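# Place the clamp flat on the pad as pictured

## Task

Move the clamp onto the pad so that it is the only object there, resting in the orientation the goal picture (reference image 'manual') shows, with every part of it inside the pad's outline, and without toppling anything.

## Robot and tools

Robot: one six-joint arm with a two-finger parallel gripper. Its base sits at (0, 0, +0.151) m in the scene frame, tilted by quat_wxyz (+0.983, +0.166, +0.077, +0.010). Scene frame: origin on the table top under the base, +z up, +y to the left when facing +x. Every pose you send and every pose reported (gripper, targets, cameras) is in the arm's base frame, not the scene frame. Because the base is tilted, 'up' in base coordinates is (-0.148, +0.328, +0.933). Reported positions can be off by a few centimetres, more at long reach.

Gripper axes: fingers point along its +z, they open and close along its y, and a block about 10 cm long sticks out toward its +x and rotates with it. end_effector_position is the spot between the pads when shut; the fingertips extend about 19 mm past it when closed, 6 mm when fully open.

Row format (shared by execute_actions and move): 10 numbers, [x, y, z, qw, qx, qy, qz, position, force_limit, speed]. x, y, z are an absolute gripper position in metres; qw..qz an absolute orientation, w first; both in the base frame. The last three are gripper commands, each from -1 to 1. position: +1 = open 85 mm, about -0.8 = pads touching, -1 = squeeze until blocked. speed sets finger speed (about 20, 85, 150 mm/s at -1, 0, +1). force_limit with speed sets grip strength (roughly 30 to 100 N per pad after a slow close, about 120 to 245 N after a fast close from wider). Both start at +1. To keep the fingers unchanged, resend your last three numbers; 0 is a real command. Always resend your intended quaternion rather than copying the reported one, which drifts.

execute_actions(actions, cameras): actions is a list of actions; each action is a table of 1 to 15 rows, one row per 1/30 s step, the last row repeated if shorter. An action is rejected if its target lies more than 0.6 m from where the gripper starts that action along any gripper axis. Images come back only with an empty actions list or when cameras names them ("all", a list of names, or [] for none). Cameras: cam_high (504x504), cam_wrist (896x504).

move(target, speed, blend, stop_force, zero, blocking, cameras): drives the gripper in a straight line from its Hand target toward one row or through a list of up to 15 rows (all within 10 s). speed: m/s, 0.002 to 3.6, default 0.25, one value or one per leg. blend: corner rounding in m per target, 0 = halt there. stop_force: 3 to 120 N; ends the path when the wrist sensor feels that much push against the motion; cannot be combined with blocking=false; omit it when moving away from a contact; with it, use the same finger numbers in every row. zero (only with stop_force): true retakes the force zero first. blocking=false returns after about 0.5 s while the motion continues; a new move then replaces it. The path ignores obstacles, and the real gripper lags and can overshoot, more at high speed. Keep paths away from the base itself, or the shoulder posture may flip. The result adds a 'move:' line: done (within 3 mm and 2 degrees), off_target, moving, held, fault, plus limits such as paced or held. Neither done nor off_target tells you whether something is being touched.

wait(seconds 0 to 10): lets time pass; a running move continues. stop(): brakes the running move; fingers keep moving. zoom_image(camera, region [x0, y0, x1, y1] in pixels, at most 504 each way) magnifies the latest image of cam_high or cam_wrist. show_instructions(): displays the goal picture. zero_wrist_force(): makes the current wrist reading the new zero. finished_scene(scene): ends the scene with its number (shown at the end of each result); irreversible, so call it only when the object you are placing rests correctly with the gripper clear.

Reading results: the state line gives gripper pose and velocities (m/s, rad/s). 'within noise' means the joints are still. object_status: 0 moving, 1 blocked while opening, 2 blocked while closing (a grip), 3 reached the commanded opening or pads met. To grasp, send -1, hold it, and look for 2. position_measured is in counts: 3 open, 78 about 60 mm, 130 about 40 mm, 180 about 20 mm, 230 pads meeting. Hand target is where the arm is now being sent; Tool commands shows current finger commands. Wrist force and torque are in the gripper's own axes, with a third line for the peak since the last display. Joint torques include the arm's own weight.

Motion limits: orientation commands are clipped to 32 degrees from the present one per step, so large turns need several actions. Commands are smoothed with a lag of about 0.09 s or 0.17 to 0.22 s.

Avoid: a contact torque at the joint limits (138 N m for the first three joints, 25.7 N m for the wrist joints) or about 150 N on any part causes a 10 s fault stop; this arm is stiff, so aiming even slightly below a firm surface can trigger it. Approach surfaces slowly, ideally with a small stop_force. Do not drop or fling the object you are placing, do not release it while it moves, do not squeeze hard while it still rests on the table, and do not knock over other objects or let anything leave the table (that fails the task). Loose objects may be nudged occasionally, so recheck before finishing. Long holds or stretched poses heat motors: MOTOR HOT at 70 °C, a forced brake stop at 85 °C.

Each tool is called after ">>>" as name([rows], argument=value, ...), one row to a line, values as JSON.

Reference images:

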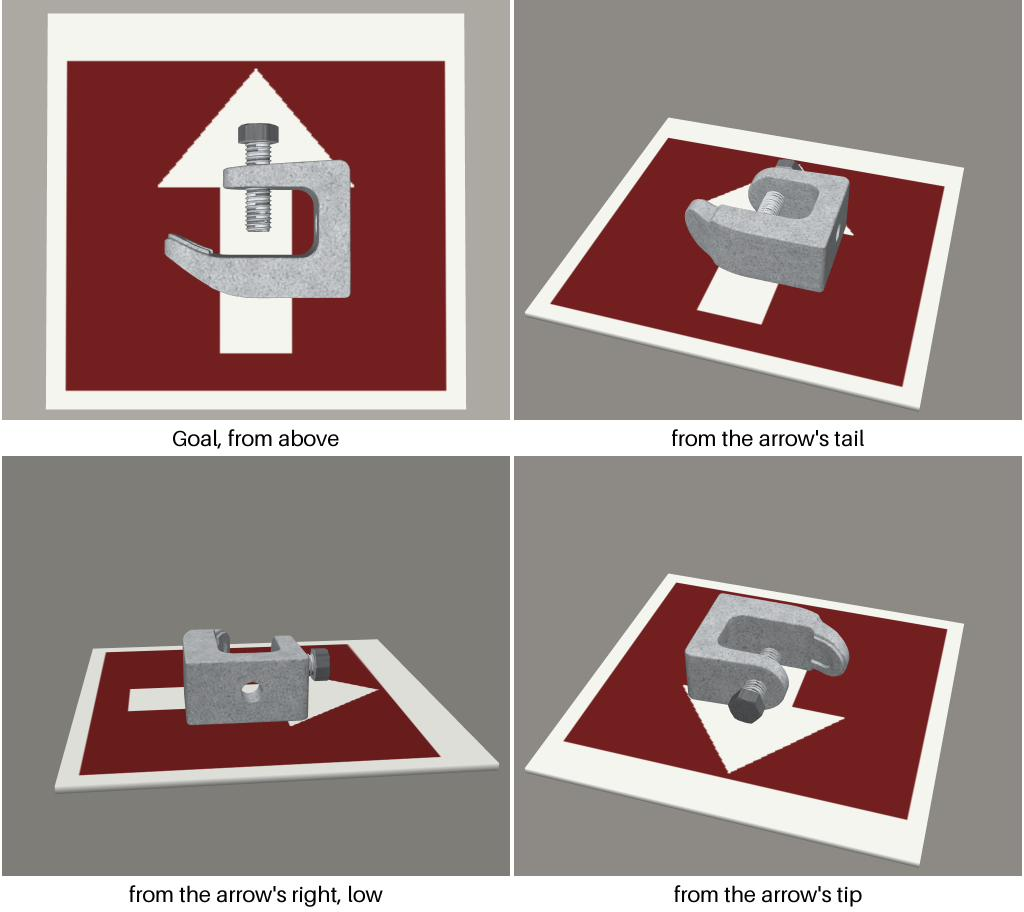

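## Session

>>> execute_actions(actions=[])

Scene clock: 0.00 s.
end_effector_position=(+0.6231, +0.2524, -0.0332) position_measured=3 object_status=3 end_effector_quat_wxyz=(+0.011, +0.717, +0.589, +0.372)
Joint positions: [0.022 -0.802 2.085 -3.509 -1.148 1.934]
Joint velocities: within noise
Joint torques (N m): no reading
Wrist force (N): no reading
Wrist torque (N m): no reading
Wrist force, peak (N): no reading
Hand target: +0.6231, +0.2524, -0.0332; +0.011, +0.717, +0.589, +0.372
Tool commands: gripper/position=+1.0 gripper/force_limit=+1.0 gripper/speed=+1.0

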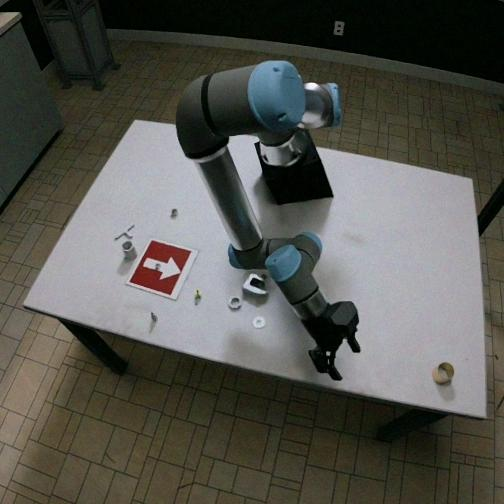

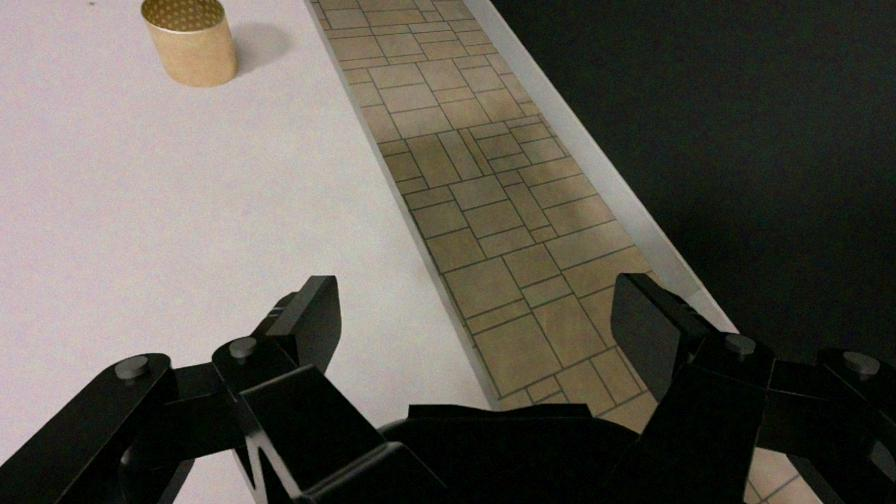

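>>> zoom_image(camera="cam_high", region=[80, 180, 330, 360])

>>> zoom_image(camera="cam_high", region=[200, 220, 300, 340])

>>> zoom_image(camera="cam_high", region=[100, 220, 220, 340])

Scaled by 2.016 from the camera's 504x504 image, which has a finer 720x720 frame.

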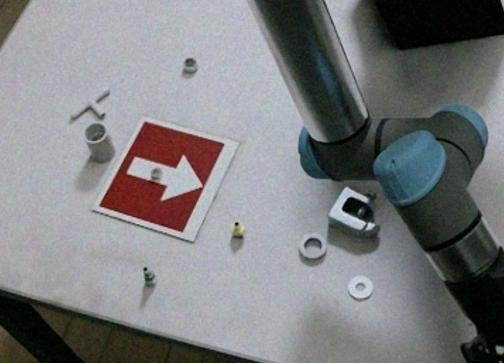

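Scaled by 4.200 from the camera's 504x504 image, which has a finer 720x720 frame.

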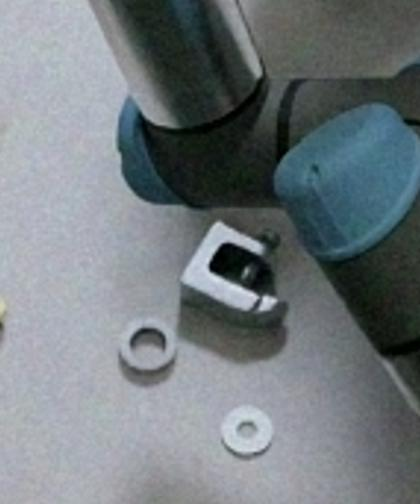

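Scaled by 4.200 from the camera's 504x504 image, which has a finer 720x720 frame.

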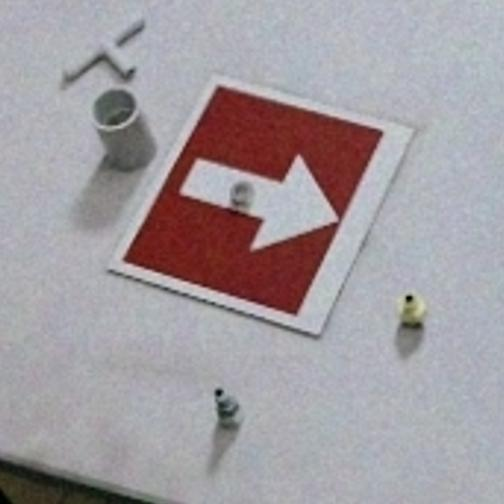

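>>> move(target=[0.3803, 0.1314, 0.2811, 0.1718, 0.7022, 0.6880, -0.0629, 1, 1, 1], speed=0.35, cameras=["all"])

Scene clock: 83.83 s.
end_effector_position=(+0.3803, +0.1314, +0.2811) position_measured=3 object_status=3 end_effector_quat_wxyz=(+0.172, +0.702, +0.688, -0.063)
Joint positions: [0.226 -1.82 1.977 -1.803 -1.931 1.804]
Joint torques (N m): [10.76 -6.24 -29.32 0.16 -1.13 2.53]
Wrist force (N): [0.4 -0.4 1.8]
Wrist torque (N m): [-0.07 -0.04 -0.10]
Wrist force, peak (N): [0.6 -0.5 1.8]
Hand target: +0.3803, +0.1314, +0.2811; +0.172, +0.702, +0.688, -0.063
Off the commanded pose: 0.000 m, 0 deg.
move: done

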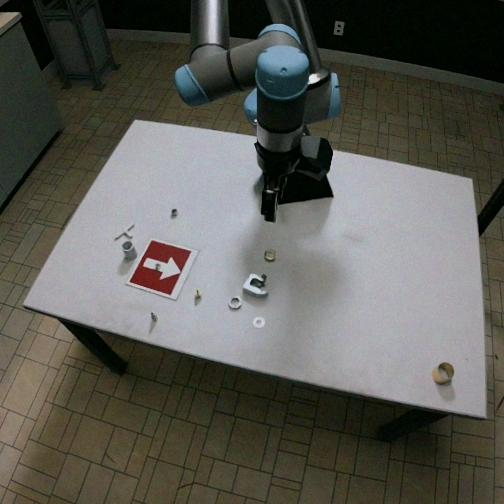

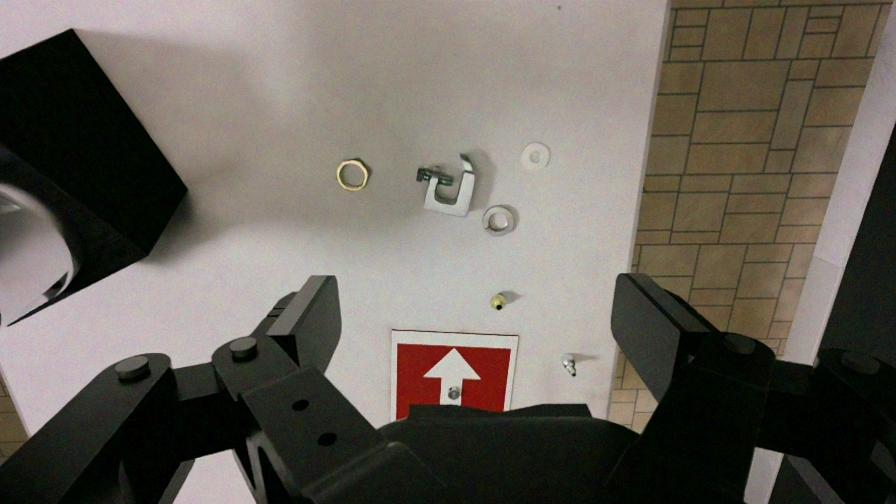

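>>> zoom_image(camera="cam_wrist", region=[380, 120, 580, 260])

>>> zoom_image(camera="cam_wrist", region=[380, 270, 620, 430])

>>> zoom_image(camera="cam_high", region=[200, 230, 290, 340])

Scaled by 2.520 from the camera's 896x504 image, which has a finer 1280x720 frame.

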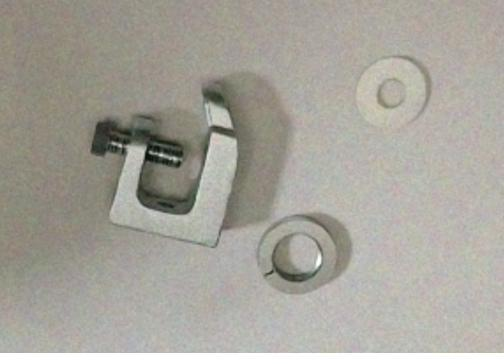

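Scaled by 2.100 from the camera's 896x504 image, which has a finer 1280x720 frame.

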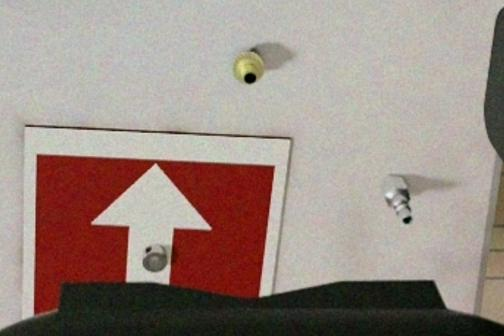

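Scaled by 4.582 from the camera's 504x504 image, which has a finer 720x720 frame.

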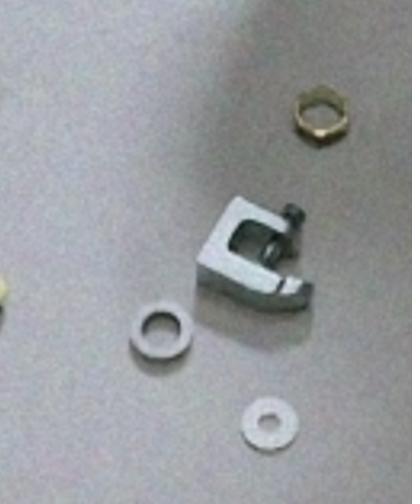

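>>> move(target=[0.4025, 0.0822, 0.1411, 0.1718, 0.7022, 0.6880, -0.0629, 1, 1, 1], speed=0.3, cameras=["cam_wrist"])

Scene clock: 227.53 s.
end_effector_position=(+0.4025, +0.0822, +0.1412) position_measured=3 object_status=3 end_effector_quat_wxyz=(+0.172, +0.702, +0.688, -0.063)
Joint positions: [0.089 -1.684 2.269 -2.281 -1.917 1.658]
Joint torques (N m): [0.72 -11.24 -10.87 -5.39 1.46 -2.72]
Wrist force (N): [0.3 -0.5 1.7]
Wrist torque (N m): [-0.12 -0.01 -0.03]
Wrist force, peak (N): [0.1 -0.8 3.2]
Hand target: +0.4025, +0.0822, +0.1411; +0.172, +0.702, +0.688, -0.063
Off the commanded pose: 0.000 m, 0 deg.
move: done
Images, in order (width x height): cam_wrist 896x504.

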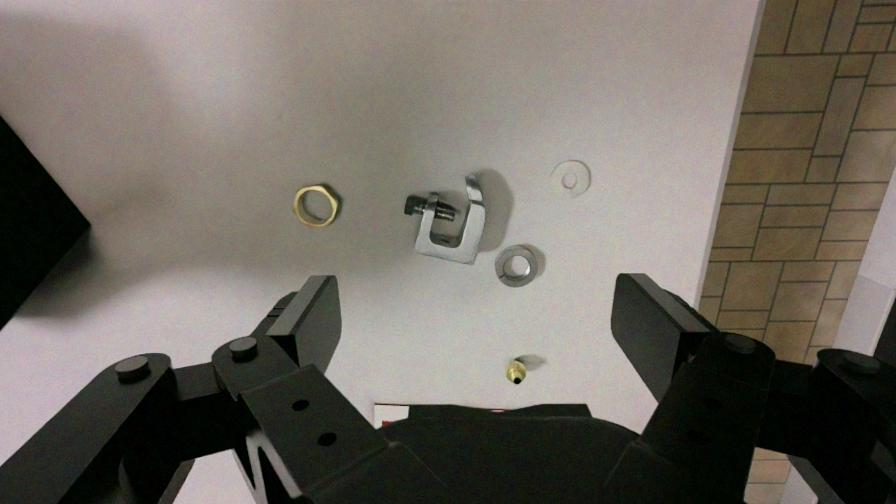

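>>> move(target=[0.3906, -0.1663, 0.2265, 0.1718, 0.7022, 0.6880, -0.0629, 1, 1, 1], speed=0.3, cameras=["all"])

>>> zoom_image(camera="cam_wrist", region=[330, 100, 600, 420])

Scene clock: 276.83 s.
end_effector_position=(+0.3906, -0.1662, +0.2265) position_measured=3 object_status=3 end_effector_quat_wxyz=(+0.172, +0.702, +0.688, -0.063)
Joint positions: [-0.605 -1.875 2.221 -2.236 -1.757 0.956]
Joint torques (N m): [-0.85 -11.95 -26.08 0.11 1.43 -2.66]
Wrist force (N): [0.2 -0.5 1.5]
Wrist torque (N m): [-0.11 0.03 -0.01]
Wrist force, peak (N): [2.2 -0.1 1.7]
Hand target: +0.3906, -0.1663, +0.2265; +0.172, +0.702, +0.688, -0.063
Off the commanded pose: 0.000 m, 0 deg.
move: done

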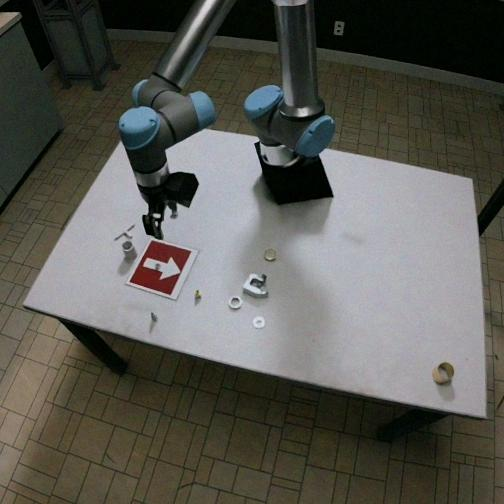

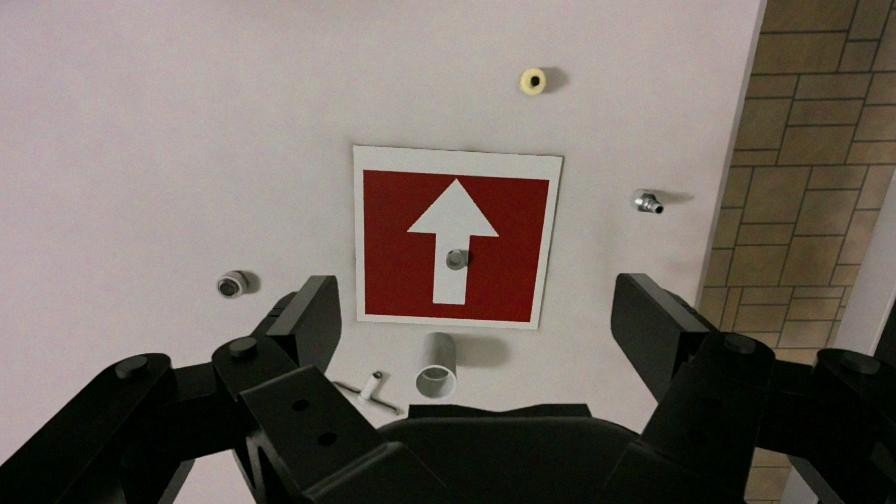

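Scaled by 1.575 from the camera's 896x504 image, which has a finer 1280x720 frame.

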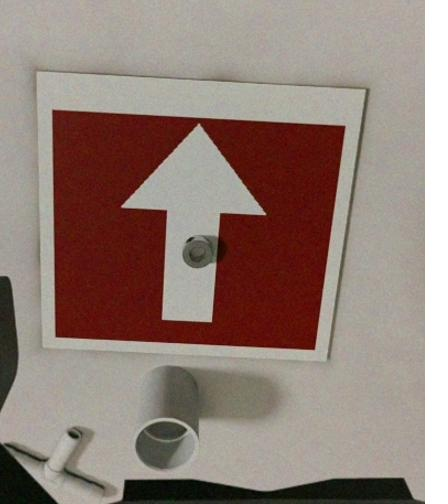

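>>> move(target=[0.2811, -0.2171, 0.0234, 0.1718, 0.7022, 0.6880, -0.0629, -1, -1, 0], speed=0.3)

>>> move(target=[0.2892, -0.2352, -0.0280, 0.1718, 0.7022, 0.6880, -0.0629, -1, -1, 0], speed=0.012, stop_force=4)

Scene clock: 466.67 s.
end_effector_position=(+0.2811, -0.2171, +0.0234) position_measured=232 object_status=3 end_effector_quat_wxyz=(+0.172, +0.702, +0.688, -0.063)
Joint positions: [-1.002 -1.586 2.747 -3.096 -1.623 0.579]
Joint torques (N m): [-1.48 -10.46 3.46 -5.05 1.53 -2.57]
Wrist force (N): [0.2 -0.7 1.6]
Wrist torque (N m): [-0.14 -0.01 0.00]
Wrist force, peak (N): [0.6 -2.0 2.6]
Hand target: +0.2811, -0.2171, +0.0234; +0.172, +0.702, +0.688, -0.063
Off the commanded pose: 0.000 m, 0 deg.
move: done

Scene clock: 471.33 s.
end_effector_position=(+0.2872, -0.2307, -0.0152) position_measured=232 object_status=3 end_effector_quat_wxyz=(+0.172, +0.702, +0.688, -0.063)
Joint positions: [-1.011 -1.336 2.742 -3.341 -1.619 0.571]
Joint torques (N m): [9.95 -37.18 9.16 -0.54 -0.95 1.96]
Wrist force (N): [-0.2 -0.3 0.2]
Wrist torque (N m): [-0.12 0.01 0.00]
Wrist force, peak (N): [21.4 -18.3 -125.2]
Hand target: +0.2872, -0.2307, -0.0152; +0.172, +0.702, +0.688, -0.063
Off the commanded pose: 0.014 m, 0 deg.
move: contact

>>> move([
  [0.2811, -0.2171, 0.0234, 0.1718, 0.7022, 0.6880, -0.0629, -1, -1, 0],
  [0.4133, -0.2912, 0.0865, 0.1718, 0.7022, 0.6880, -0.0629, 0.15, -1, 0],
], speed=0.25, blend=[0.02, 0], cameras=["cam_wrist"])

Scene clock: 506.17 s.
end_effector_position=(+0.4133, -0.2912, +0.0865) position_measured=110 object_status=0 end_effector_quat_wxyz=(+0.172, +0.702, +0.688, -0.063)
Joint positions: [-0.82 -1.448 2.289 -2.762 -1.686 0.75]
Joint torques (N m): [12.3 -23.47 -17.18 0.15 -1.25 2.63]
Wrist force (N): [0.5 -0.4 1.8]
Wrist torque (N m): [-0.10 -0.05 -0.09]
Wrist force, peak (N): [-0.1 -0.6 2.8]
Hand target: +0.4133, -0.2912, +0.0865; +0.172, +0.702, +0.688, -0.063
Off the commanded pose: 0.000 m, 0 deg.
move: done
Images, in order (width x height): cam_wrist 896x504.

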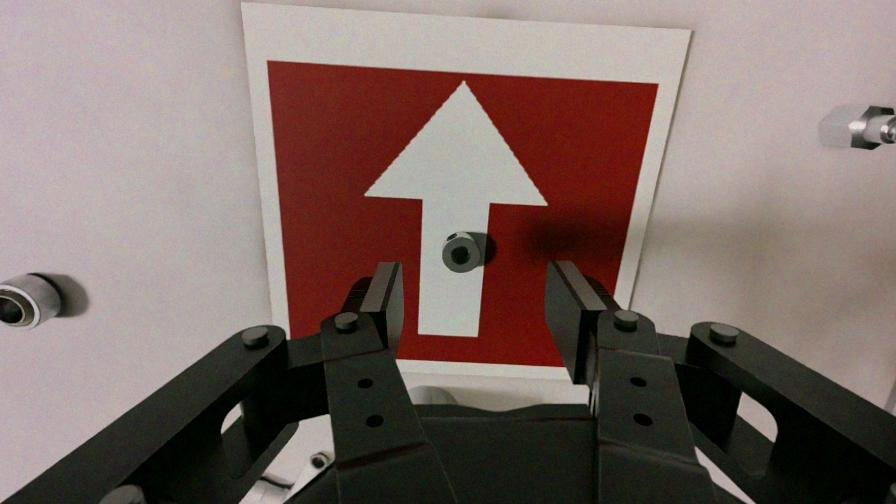

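>>> move(target=[0.4176, -0.3082, 0.0406, 0.1718, 0.7022, 0.6880, -0.0629, 0.15, -1, 0], speed=0.08, stop_force=10)

>>> move(target=[0.4176, -0.3082, 0.0406, 0.1718, 0.7022, 0.6880, -0.0629, -1, -1, -1], cameras=["cam_wrist"])

Scene clock: 517.77 s.
end_effector_position=(+0.4176, -0.3082, +0.0406) position_measured=110 object_status=3 end_effector_quat_wxyz=(+0.172, +0.702, +0.688, -0.063)
Joint positions: [-0.84 -1.309 2.295 -2.909 -1.679 0.732]
Joint torques (N m): [0.43 -26.05 -14.43 -5.24 1.52 -2.55]
Wrist force (N): [0.5 -0.6 1.7]
Wrist torque (N m): [-0.12 -0.04 -0.01]
Wrist force, peak (N): [0.7 -0.5 2.3]
Hand target: +0.4176, -0.3082, +0.0406; +0.172, +0.702, +0.688, -0.063
Off the commanded pose: 0.000 m, 0 deg.
move: done

Scene clock: 519.57 s.
end_effector_position=(+0.4176, -0.3082, +0.0406) position_measured=190 object_status=0 end_effector_quat_wxyz=(+0.172, +0.702, +0.688, -0.063)
Joint positions: [-0.84 -1.309 2.295 -2.909 -1.679 0.732]
Joint torques (N m): [0.35 -26.14 -14.09 -5.06 1.39 -2.52]
Wrist force (N): [0.6 -0.4 0.9]
Wrist torque (N m): [-0.10 -0.04 -0.02]
Wrist force, peak (N): [0.4 -0.7 2.1]
Hand target: +0.4176, -0.3082, +0.0406; +0.172, +0.702, +0.688, -0.063
Off the commanded pose: 0.000 m, 0 deg.
move: done
Images, in order (width x height): cam_wrist 896x504.

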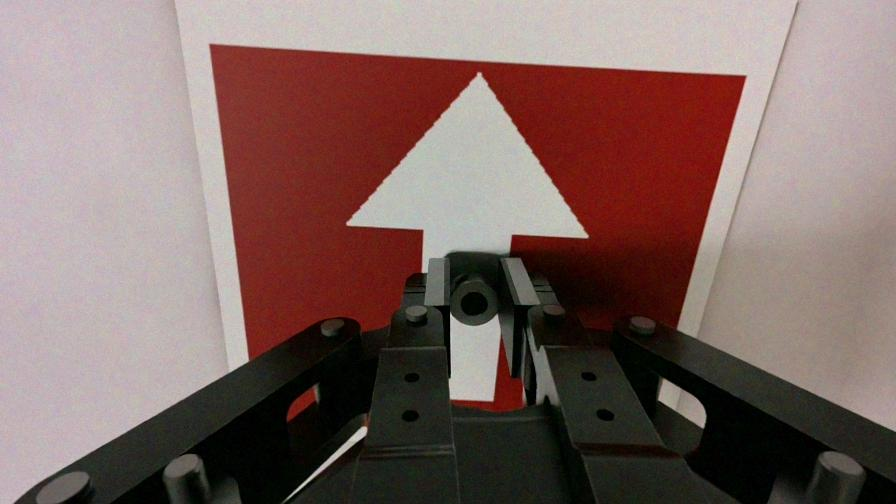

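>>> wait(seconds=0.3)

Scene clock: 521.67 s.
end_effector_position=(+0.4176, -0.3082, +0.0406) position_measured=190 object_status=2 end_effector_quat_wxyz=(+0.172, +0.702, +0.688, -0.063)
Joint positions: [-0.84 -1.309 2.295 -2.909 -1.679 0.732]
Joint torques (N m): [1.04 -26.22 -13.31 -4.2 1.25 -2.43]
Wrist force (N): [0.7 -0.6 0.9]
Wrist torque (N m): [-0.12 -0.06 -0.01]
Wrist force, peak (N): [0.7 -0.9 0.9]
Hand target: +0.4176, -0.3082, +0.0406; +0.172, +0.702, +0.688, -0.063
Tool commands: gripper/position=-1.0 gripper/force_limit=-1.0 gripper/speed=-1.0
Off the commanded pose: 0.000 m, 0 deg.
wait: 0.30 s; at rest from the start

>>> move([
  [0.4081, -0.2872, 0.1003, 0.1718, 0.7022, 0.6880, -0.0629, -1, -1, -1],
  [0.2799, -0.1728, 0.0290, 0.1718, 0.7022, 0.6880, -0.0629, -1, -1, -1],
  [0.2876, -0.1898, -0.0195, 0.1718, 0.7022, 0.6880, -0.0629, -1, -1, -1],
], speed=[0.12, 0.25, 0.12], blend=[0.02, 0.02, 0])

>>> move(target=[0.2888, -0.1924, -0.0270, 0.1718, 0.7022, 0.6880, -0.0629, -1, -1, -1], speed=0.003, stop_force=3)

Scene clock: 534.00 s.
end_effector_position=(+0.2876, -0.1898, -0.0195) position_measured=190 object_status=2 end_effector_quat_wxyz=(+0.172, +0.702, +0.688, -0.063)
Joint positions: [-0.914 -1.331 2.795 -3.394 -1.654 0.662]
Joint torques (N m): [-0.88 -14.96 9.82 -5.27 1.44 -2.51]
Wrist force (N): [0.4 -0.6 1.7]
Wrist torque (N m): [-0.11 -0.03 0.00]
Wrist force, peak (N): [0.5 -0.8 2.8]
Hand target: +0.2876, -0.1898, -0.0195; +0.172, +0.702, +0.688, -0.063
Off the commanded pose: 0.000 m, 0 deg.
move: done

Scene clock: 536.73 s.
end_effector_position=(+0.2884, -0.1915, -0.0243) position_measured=190 object_status=2 end_effector_quat_wxyz=(+0.172, +0.702, +0.688, -0.063)
Joint positions: [-0.916 -1.296 2.793 -3.427 -1.653 0.66]
Joint torques (N m): [6.07 -36.21 3.86 0.3 0.82 -0.75]
Wrist force (N): [1.2 -0.9 -2.6]
Wrist torque (N m): [-0.09 -0.03 0.00]
Wrist force, peak (N): [2.1 -2.1 -8.9]
Hand target: +0.2884, -0.1915, -0.0243; +0.172, +0.702, +0.688, -0.063
Off the commanded pose: 0.003 m, 0 deg.
move: contact

>>> move(target=[0.2884, -0.1915, -0.0243, 0.1718, 0.7022, 0.6880, -0.0629, 0.1, -1, -0.5])

>>> move([
  [0.2780, -0.1685, 0.0410, 0.1718, 0.7022, 0.6880, -0.0629, 0.1, -1, -0.5],
  [0.3953, 0.0026, 0.0286, 0.0939, 0.1127, 0.9766, -0.1571, 1, -1, 0],
], speed=[0.15, 0.3], blend=[0.02, 0], cameras=["all"])

Scene clock: 552.50 s.
end_effector_position=(+0.2884, -0.1915, -0.0243) position_measured=117 object_status=0 end_effector_quat_wxyz=(+0.172, +0.702, +0.688, -0.063)
Joint positions: [-0.916 -1.296 2.793 -3.427 -1.653 0.66]
Joint torques (N m): [11.09 -17.63 -3.25 -4.32 -0.79 1.84]
Wrist force (N): [0.3 -0.5 1.8]
Wrist torque (N m): [-0.11 -0.01 0.00]
Wrist force, peak (N): [1.4 -1.0 -2.6]
Hand target: +0.2884, -0.1915, -0.0243; +0.172, +0.702, +0.688, -0.063
Off the commanded pose: 0.000 m, 0 deg.
move: done

Scene clock: 556.73 s.
end_effector_position=(+0.3953, +0.0026, +0.0286) position_measured=3 object_status=0 end_effector_quat_wxyz=(+0.094, +0.113, +0.977, -0.157)
Joint positions: [-0.132 -1.467 2.5 -2.804 -1.881 0.066]
Joint torques (N m): [13.1 -13.72 -15.81 0.31 -1.33 -2.42]
Wrist force (N): [0.2 -0.7 1.8]
Wrist torque (N m): [-0.15 0.00 -0.01]
Wrist force, peak (N): [0.1 -0.6 2.5]
Hand target: +0.3953, +0.0026, +0.0286; +0.094, +0.113, +0.977, -0.157
Off the commanded pose: 0.000 m, 0 deg.
move: done

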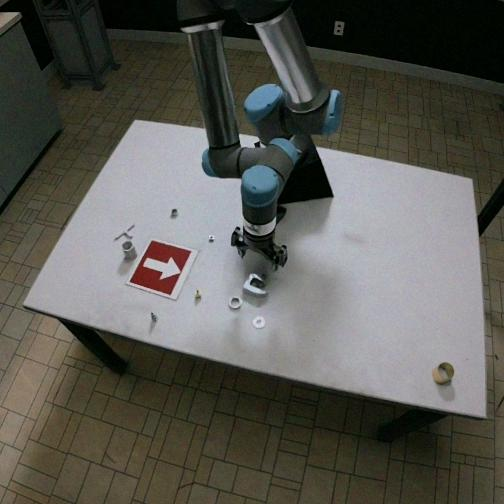

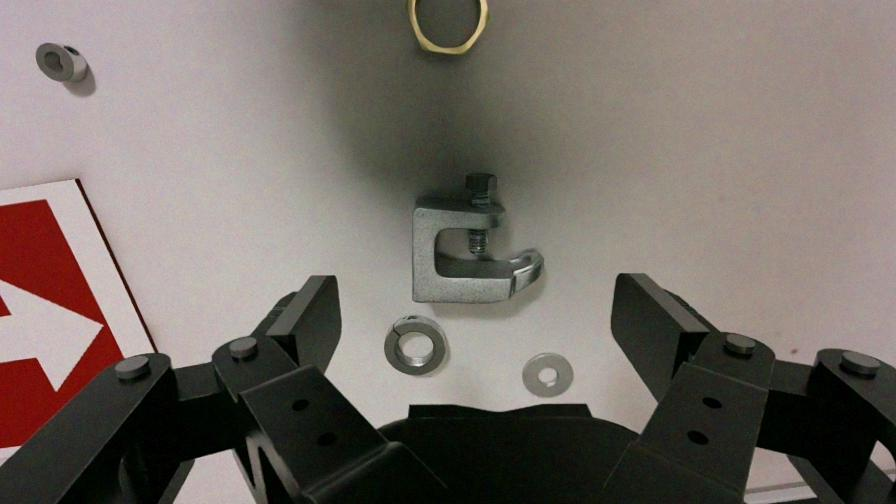

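>>> zoom_image(camera="cam_wrist", region=[380, 150, 580, 330])

Scaled by 2.520 from the camera's 896x504 image, which has a finer 1280x720 frame.

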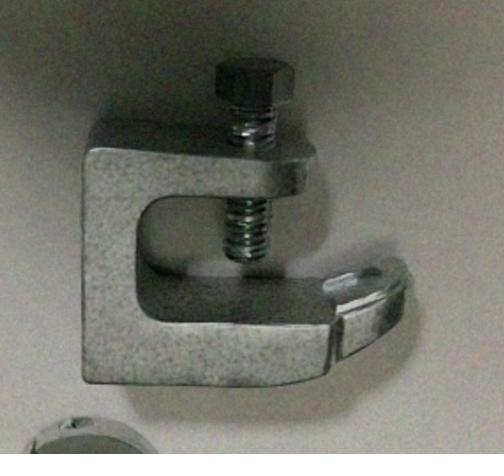

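>>> move(target=[0.3920, -0.0106, -0.0048, 0.2206, 0.0912, 0.9559, -0.1704, 0.6, 0, -0.5], speed=0.2, cameras=["cam_wrist"])

Scene clock: 600.93 s.
end_effector_position=(+0.3920, -0.0106, -0.0048) position_measured=53 object_status=3 end_effector_quat_wxyz=(+0.221, +0.091, +0.956, -0.170)
Joint positions: [-0.176 -1.189 2.693 -3.564 -1.867 -0.06]
Joint torques (N m): [1.89 -15.13 7.38 -5.54 1.47 -2.51]
Wrist force (N): [0.4 -0.4 2.0]
Wrist torque (N m): [-0.12 0.04 -0.04]
Wrist force, peak (N): [0.6 -0.6 2.3]
Hand target: +0.3920, -0.0106, -0.0048; +0.221, +0.091, +0.956, -0.170
Off the commanded pose: 0.000 m, 0 deg.
move: done
Images, in order (width x height): cam_wrist 896x504.

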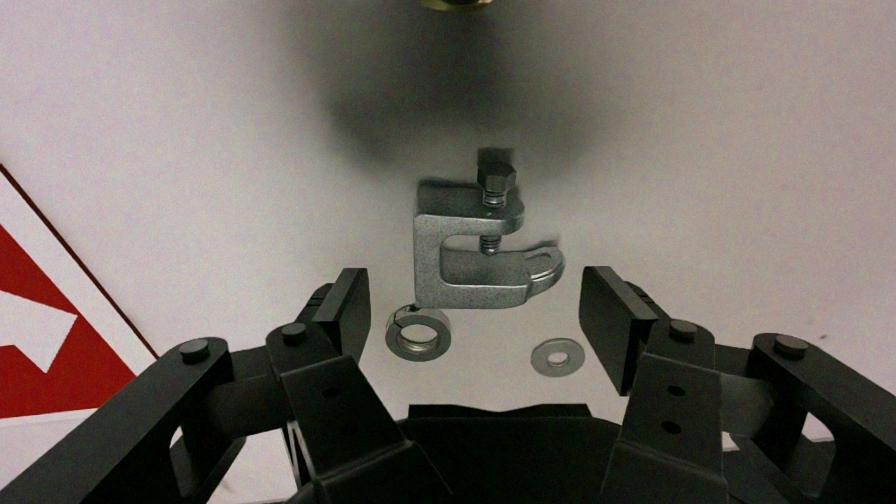

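>>> move(target=[0.4011, -0.0306, -0.0617, 0.2206, 0.0912, 0.9559, -0.1704, 0.6, 0, -0.5], speed=0.06, stop_force=8, cameras=["cam_wrist"])

Scene clock: 609.70 s.
end_effector_position=(+0.4011, -0.0306, -0.0617) position_measured=53 object_status=3 end_effector_quat_wxyz=(+0.221, +0.091, +0.956, -0.170)
Joint positions: [-0.241 -0.884 2.66 -3.852 -1.836 -0.119]
Joint torques (N m): [3.3 -20.21 -0.77 -5.47 1.44 -2.57]
Wrist force (N): [0.5 -0.7 2.1]
Wrist torque (N m): [-0.16 0.03 -0.02]
Wrist force, peak (N): [0.7 -0.5 2.3]
Hand target: +0.4011, -0.0306, -0.0617; +0.221, +0.091, +0.956, -0.170
Off the commanded pose: 0.000 m, 0 deg.
move: done
Images, in order (width x height): cam_wrist 896x504.

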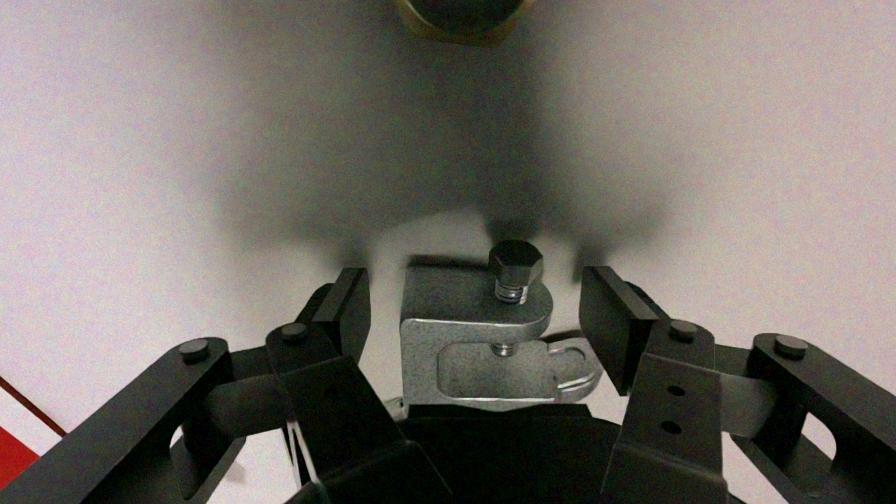

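>>> zoom_image(camera="cam_wrist", region=[320, 230, 680, 420])

Scaled by 1.400 from the camera's 896x504 image, which has a finer 1280x720 frame.

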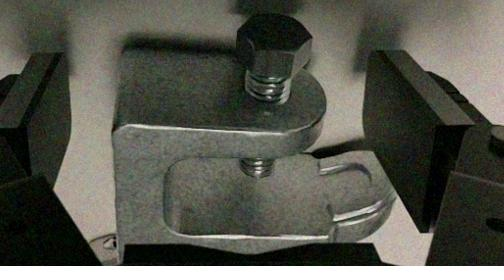

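>>> move(target=[0.4011, -0.0306, -0.0617, 0.2206, 0.0912, 0.9559, -0.1704, -1, -0.2, -1], cameras=["cam_wrist"])

>>> zoom_image(camera="cam_wrist", region=[320, 230, 680, 420])

Scene clock: 647.67 s.
end_effector_position=(+0.4011, -0.0306, -0.0617) position_measured=109 object_status=0 end_effector_quat_wxyz=(+0.221, +0.091, +0.956, -0.170)
Joint positions: [-0.241 -0.884 2.66 -3.852 -1.836 -0.119]
Joint torques (N m): [3.31 -20.19 -0.27 -0.94 -0.39 -2.49]
Wrist force (N): [1.9 -3.2 -24.0]
Wrist torque (N m): [-0.28 -0.11 0.00]
Wrist force, peak (N): [1.7 -3.1 -24.1]
Hand target: +0.4011, -0.0306, -0.0617; +0.221, +0.091, +0.956, -0.170
Off the commanded pose: 0.000 m, 0 deg.
move: done
Images, in order (width x height): cam_wrist 896x504.

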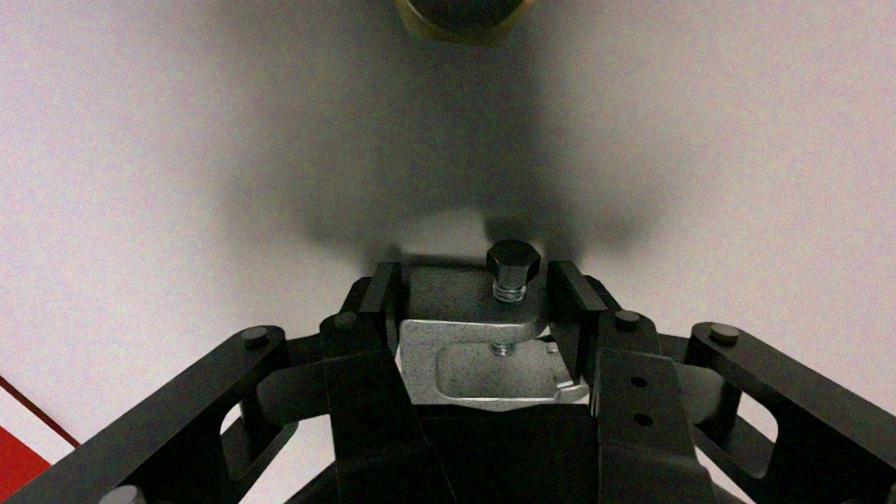

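Scaled by 1.400 from the camera's 896x504 image, which has a finer 1280x720 frame.

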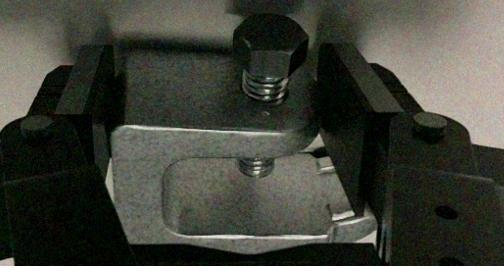

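>>> wait(seconds=0.3)

Scene clock: 655.03 s.
end_effector_position=(+0.4011, -0.0306, -0.0617) position_measured=109 object_status=2 end_effector_quat_wxyz=(+0.221, +0.091, +0.956, -0.170)
Joint positions: [-0.241 -0.884 2.66 -3.852 -1.836 -0.119]
Joint torques (N m): [3.46 -22.49 0.34 1.83 -0.73 -2.47]
Wrist force (N): [1.8 -2.7 -23.9]
Wrist torque (N m): [-0.27 -0.10 0.00]
Wrist force, peak (N): [1.9 -2.7 -24.2]
Hand target: +0.4011, -0.0306, -0.0617; +0.221, +0.091, +0.956, -0.170
Tool commands: gripper/position=-1.0 gripper/force_limit=-0.2 gripper/speed=-1.0
Off the commanded pose: 0.000 m, 0 deg.
wait: 0.30 s; at rest from the start

>>> move(target=[0.3839, 0.0074, 0.0465, 0.2206, 0.0912, 0.9559, -0.1704, -1, -0.2, -1], speed=0.1, cameras=["all"])

>>> zoom_image(camera="cam_wrist", region=[320, 230, 680, 420])

Scene clock: 661.57 s.
end_effector_position=(+0.3839, +0.0074, +0.0465) position_measured=109 object_status=2 end_effector_quat_wxyz=(+0.221, +0.091, +0.956, -0.170)
Joint positions: [-0.115 -1.469 2.68 -3.253 -1.895 -0.003]
Joint torques (N m): [13.15 -32.8 -13.29 -1 -1.25 2.53]
Wrist force (N): [1.7 -0.6 5.5]
Wrist torque (N m): [-0.16 0.07 -0.13]
Wrist force, peak (N): [1.8 -2.9 -24.1]
Hand target: +0.3839, +0.0074, +0.0465; +0.221, +0.091, +0.956, -0.170
Off the commanded pose: 0.000 m, 0 deg.
move: done

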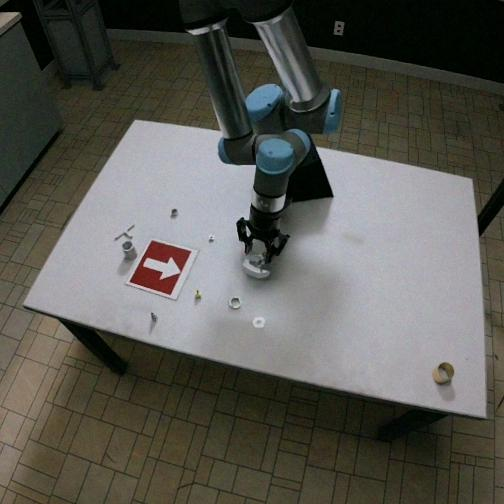

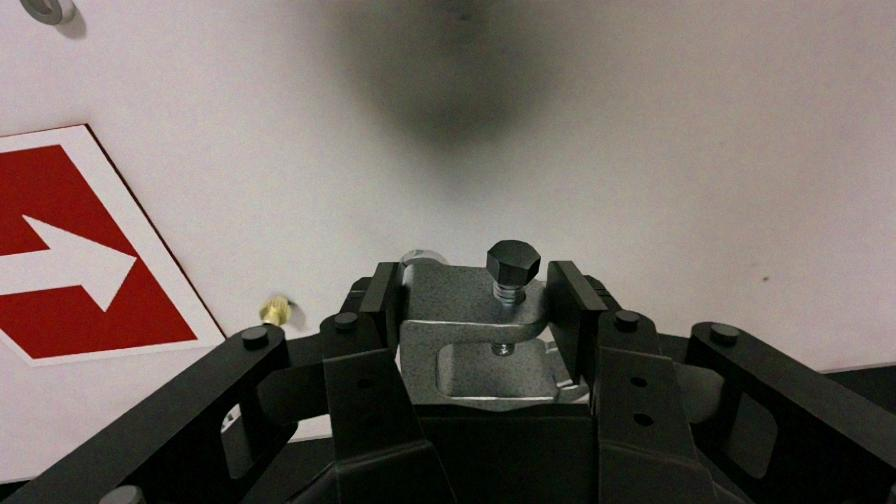

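Scaled by 1.400 from the camera's 896x504 image, which has a finer 1280x720 frame.

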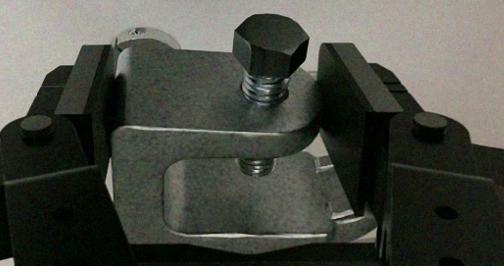

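>>> move([
  [0.4380, 0.1009, 0.1080, 0.2567, 0.7468, 0.5958, -0.1464, -1, -0.2, -1],
  [0.4914, 0.1862, 0.0865, 0.1979, 0.8961, -0.1772, 0.3551, -1, -0.2, -1],
  [0.5063, 0.1534, -0.0068, 0.2508, 0.6920, -0.0879, 0.6711, -1, -0.2, -1],
], speed=[0.5, 0.5, 0.4], blend=[0.03, 0.02, 0], cameras=["all"])

>>> zoom_image(camera="cam_high", region=[200, 180, 380, 360])

Scene clock: 710.90 s.
end_effector_position=(+0.4964, +0.1570, +0.0085) position_measured=109 object_status=2 end_effector_quat_wxyz=(+0.261, +0.778, -0.152, +0.551)
Joint positions: [0.479 -0.539 2.142 -4.204 -2.621 3.374]
Joint torques (N m): [19.47 -53.9 5.24 0.35 0.65 2.53]
Wrist force (N): [-3.2 -0.6 1.3]
Wrist torque (N m): [-0.11 0.01 0.07]
Wrist force, peak (N): [-10.3 -3.4 3.6]
Hand target: +0.4964, +0.1570, +0.0085; +0.261, +0.778, -0.152, +0.551
Off the commanded pose: 0.019 m, 18 deg.
move: held (a check stopped the path); limits=held
pose unreachable: on one or more control steps of this call, first in action 0 (counted from 0), an arm could not follow its commanded pose, so it was not sent that pose on those steps. It may still have moved: this result reports where it is.
cause: moving toward the commanded pose would bring two parts of the arm too close to each other (its gripper and another part of the arm, with joints 4 (wrist 1) to 6 (wrist 3) between them, 25 mm apart when it was first held).

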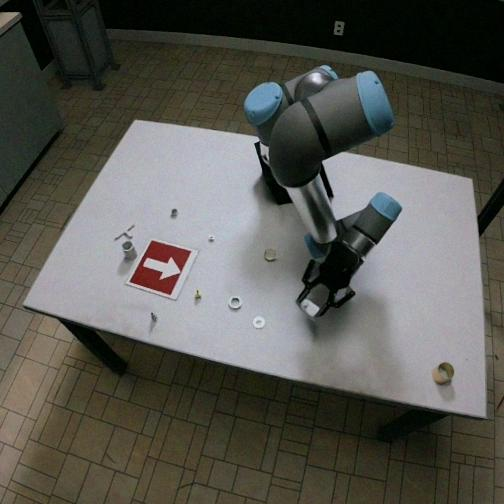

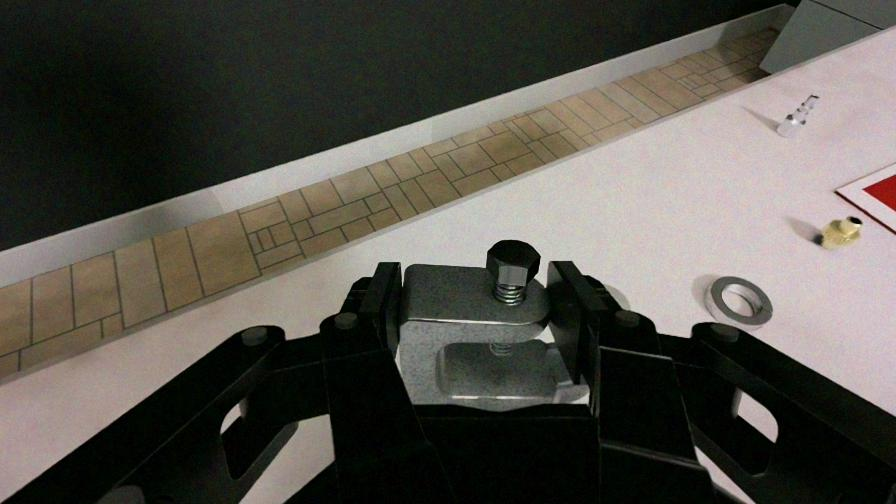

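Scaled by 2.800 from the camera's 504x504 image, which has a finer 720x720 frame.

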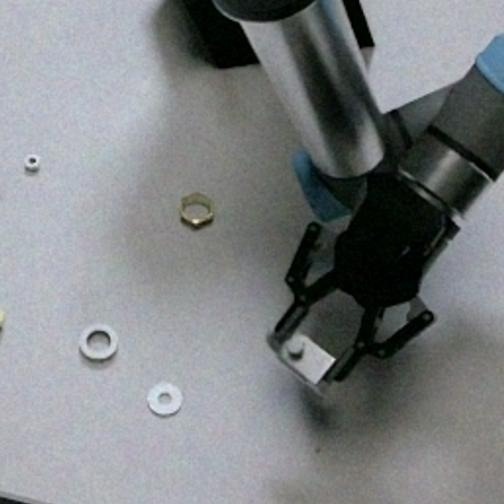

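>>> move([
  [0.4307, 0.1891, 0.0866, 0.1053, 0.8463, -0.5002, 0.1497, -1, -0.2, -1],
  [0.3706, 0.1382, 0.0842, 0.3082, 0.3913, -0.7991, 0.3364, -1, -0.2, -1],
], speed=[0.4, 0.4], blend=[0.02, 0], cameras=["cam_high"])

Scene clock: 768.80 s.
end_effector_position=(+0.3706, +0.1382, +0.0842) position_measured=109 object_status=2 end_effector_quat_wxyz=(-0.308, -0.391, +0.799, -0.336)
Joint positions: [0.421 -1.188 1.898 -1.546 -2.236 6.058]
Joint torques (N m): [5.2 -26.04 -22.79 2.45 0.89 2.87]
Wrist force (N): [-2.0 -0.6 3.0]
Wrist torque (N m): [-0.11 -0.04 0.04]
Wrist force, peak (N): [0.4 -0.7 5.2]
Hand target: +0.3706, +0.1382, +0.0842; -0.308, -0.391, +0.799, -0.336
Off the commanded pose: 0.000 m, 0 deg.
move: done
Images, in order (width x height): cam_high 504x504.

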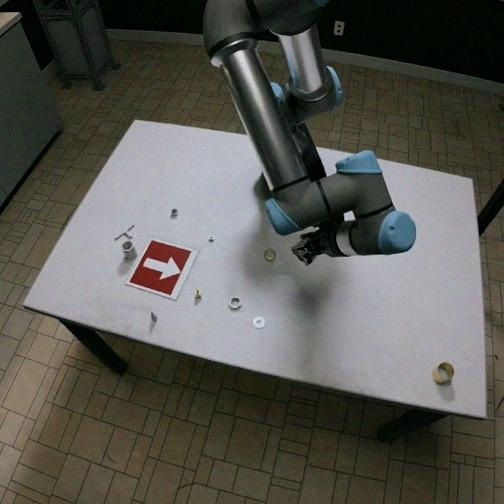

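>>> move([
  [0.3706, 0.1382, 0.0842, 0.1404, 0.9469, -0.2641, 0.1174, -1, -0.2, -1],
  [0.3706, 0.1382, 0.0842, 0.1767, 0.7594, 0.6242, -0.0477, -1, -0.2, -1],
  [0.3706, 0.1382, 0.0842, 0.077, 0.010, 0.983, -0.166, -1, -0.2, -1],
  [0.3706, 0.1382, 0.0842, 0.3082, 0.3913, -0.7991, 0.3364, -1, -0.2, -1],
], speed=0.55, blend=[0.02, 0.02, 0.02, 0])

Scene clock: 789.10 s.
end_effector_position=(+0.3706, +0.1382, +0.0842) position_measured=109 object_status=2 end_effector_quat_wxyz=(-0.308, -0.391, +0.799, -0.336)
Joint positions: [0.421 -1.188 1.898 -1.546 -2.236 -0.225]
Joint torques (N m): [18.23 -25.77 -23.02 2.81 -1.77 -2.55]
Wrist force (N): [-2.0 -0.3 3.1]
Wrist torque (N m): [-0.06 -0.04 0.12]
Wrist force, peak (N): [0.4 -0.7 5.5]
Hand target: +0.3706, +0.1382, +0.0842; -0.308, -0.391, +0.799, -0.336
Off the commanded pose: 0.000 m, 0 deg.
move: done

>>> move(target=[0.3854, 0.1054, -0.0091, 0.5342, 0.2722, -0.6695, 0.4385, -1, -0.2, -1], speed=0.25, cameras=["all"])

>>> zoom_image(camera="cam_high", region=[220, 180, 400, 330])

Scene clock: 796.57 s.
end_effector_position=(+0.3854, +0.1054, -0.0091) position_measured=109 object_status=2 end_effector_quat_wxyz=(-0.534, -0.272, +0.670, -0.438)
Joint positions: [0.356 -0.626 1.535 -0.969 -2.288 0.262]
Joint torques (N m): [10.5 -39.47 -16.61 5.36 2.25 2.89]
Wrist force (N): [-3.2 -0.4 -0.2]
Wrist torque (N m): [-0.17 -0.03 0.13]
Wrist force, peak (N): [-4.2 -0.3 0.2]
Hand target: +0.3854, +0.1054, -0.0091; -0.534, -0.272, +0.670, -0.439
Off the commanded pose: 0.000 m, 0 deg.
move: done

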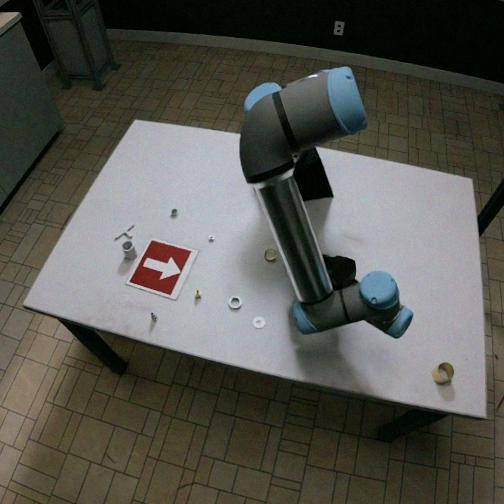

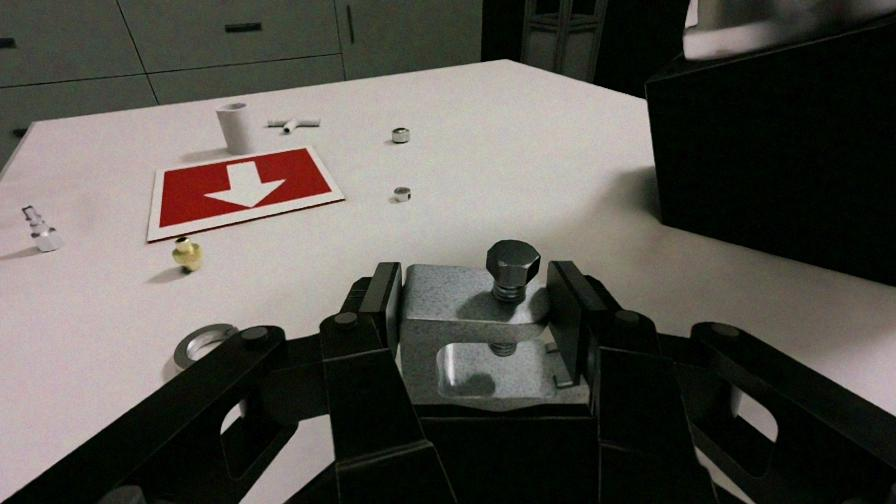

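Scaled by 2.800 from the camera's 504x504 image, which has a finer 720x720 frame.

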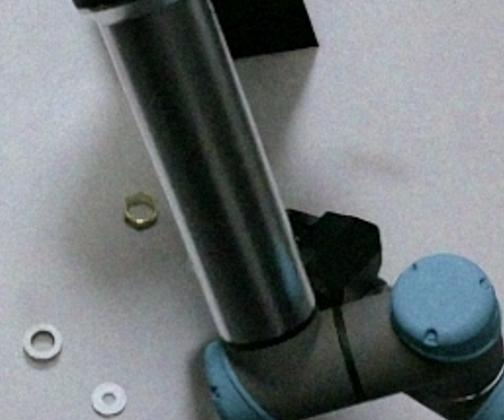

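>>> move(target=[0.3943, 0.0857, -0.0651, 0.5342, 0.2722, -0.6695, 0.4385, -1, -0.2, -1], speed=0.1)

>>> move(target=[0.3970, 0.0798, -0.0819, 0.5342, 0.2722, -0.6695, 0.4385, -1, -0.2, -1], speed=0.003, stop_force=3, cameras=["all"])

Scene clock: 805.77 s.
end_effector_position=(+0.3943, +0.0858, -0.0649) position_measured=109 object_status=2 end_effector_quat_wxyz=(-0.534, -0.272, +0.670, -0.439)
Joint positions: [0.32 -0.523 1.516 -1.055 -2.324 0.259]
Joint torques (N m): [11.88 -40.38 -15.57 -0.24 -0.41 -2.53]
Wrist force (N): [-3.3 -0.5 0.0]
Wrist torque (N m): [-0.19 0.00 0.21]
Wrist force, peak (N): [-4.4 -0.3 0.1]
Hand target: +0.3943, +0.0857, -0.0651; -0.534, -0.272, +0.670, -0.439
Off the commanded pose: 0.000 m, 0 deg.
move: done

Scene clock: 808.50 s.
end_effector_position=(+0.3952, +0.0837, -0.0708) position_measured=109 object_status=2 end_effector_quat_wxyz=(-0.534, -0.272, +0.670, -0.439)
Joint positions: [0.316 -0.511 1.513 -1.063 -2.328 0.259]
Joint torques (N m): [19.02 -56.69 -7.32 1.28 1.25 -2.15]
Wrist force (N): [5.7 -2.3 -1.4]
Wrist torque (N m): [-0.16 -0.09 0.17]
Wrist force, peak (N): [5.8 -2.2 -1.3]
Hand target: +0.3952, +0.0837, -0.0708; -0.534, -0.272, +0.670, -0.439
Off the commanded pose: 0.012 m, 0 deg.
move: contact

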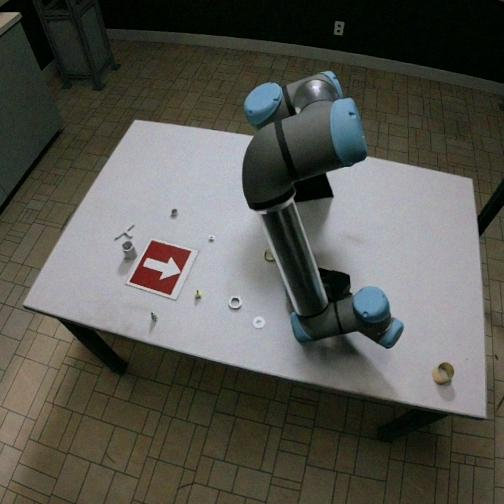

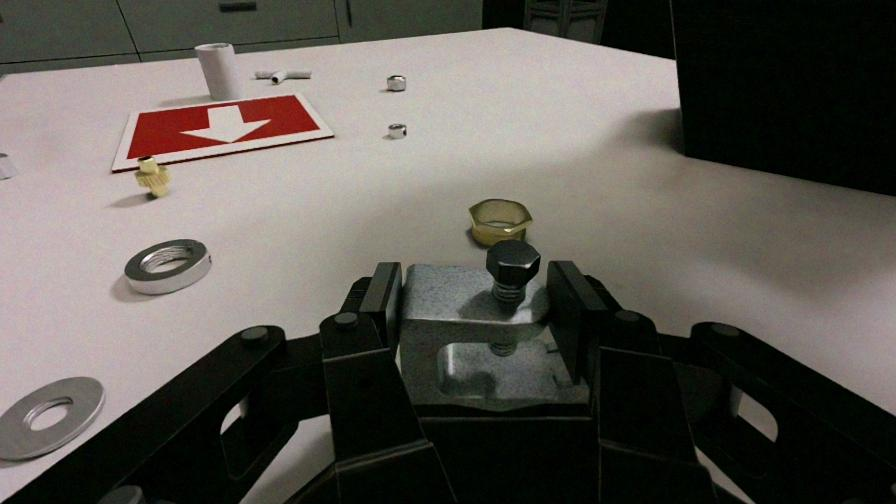

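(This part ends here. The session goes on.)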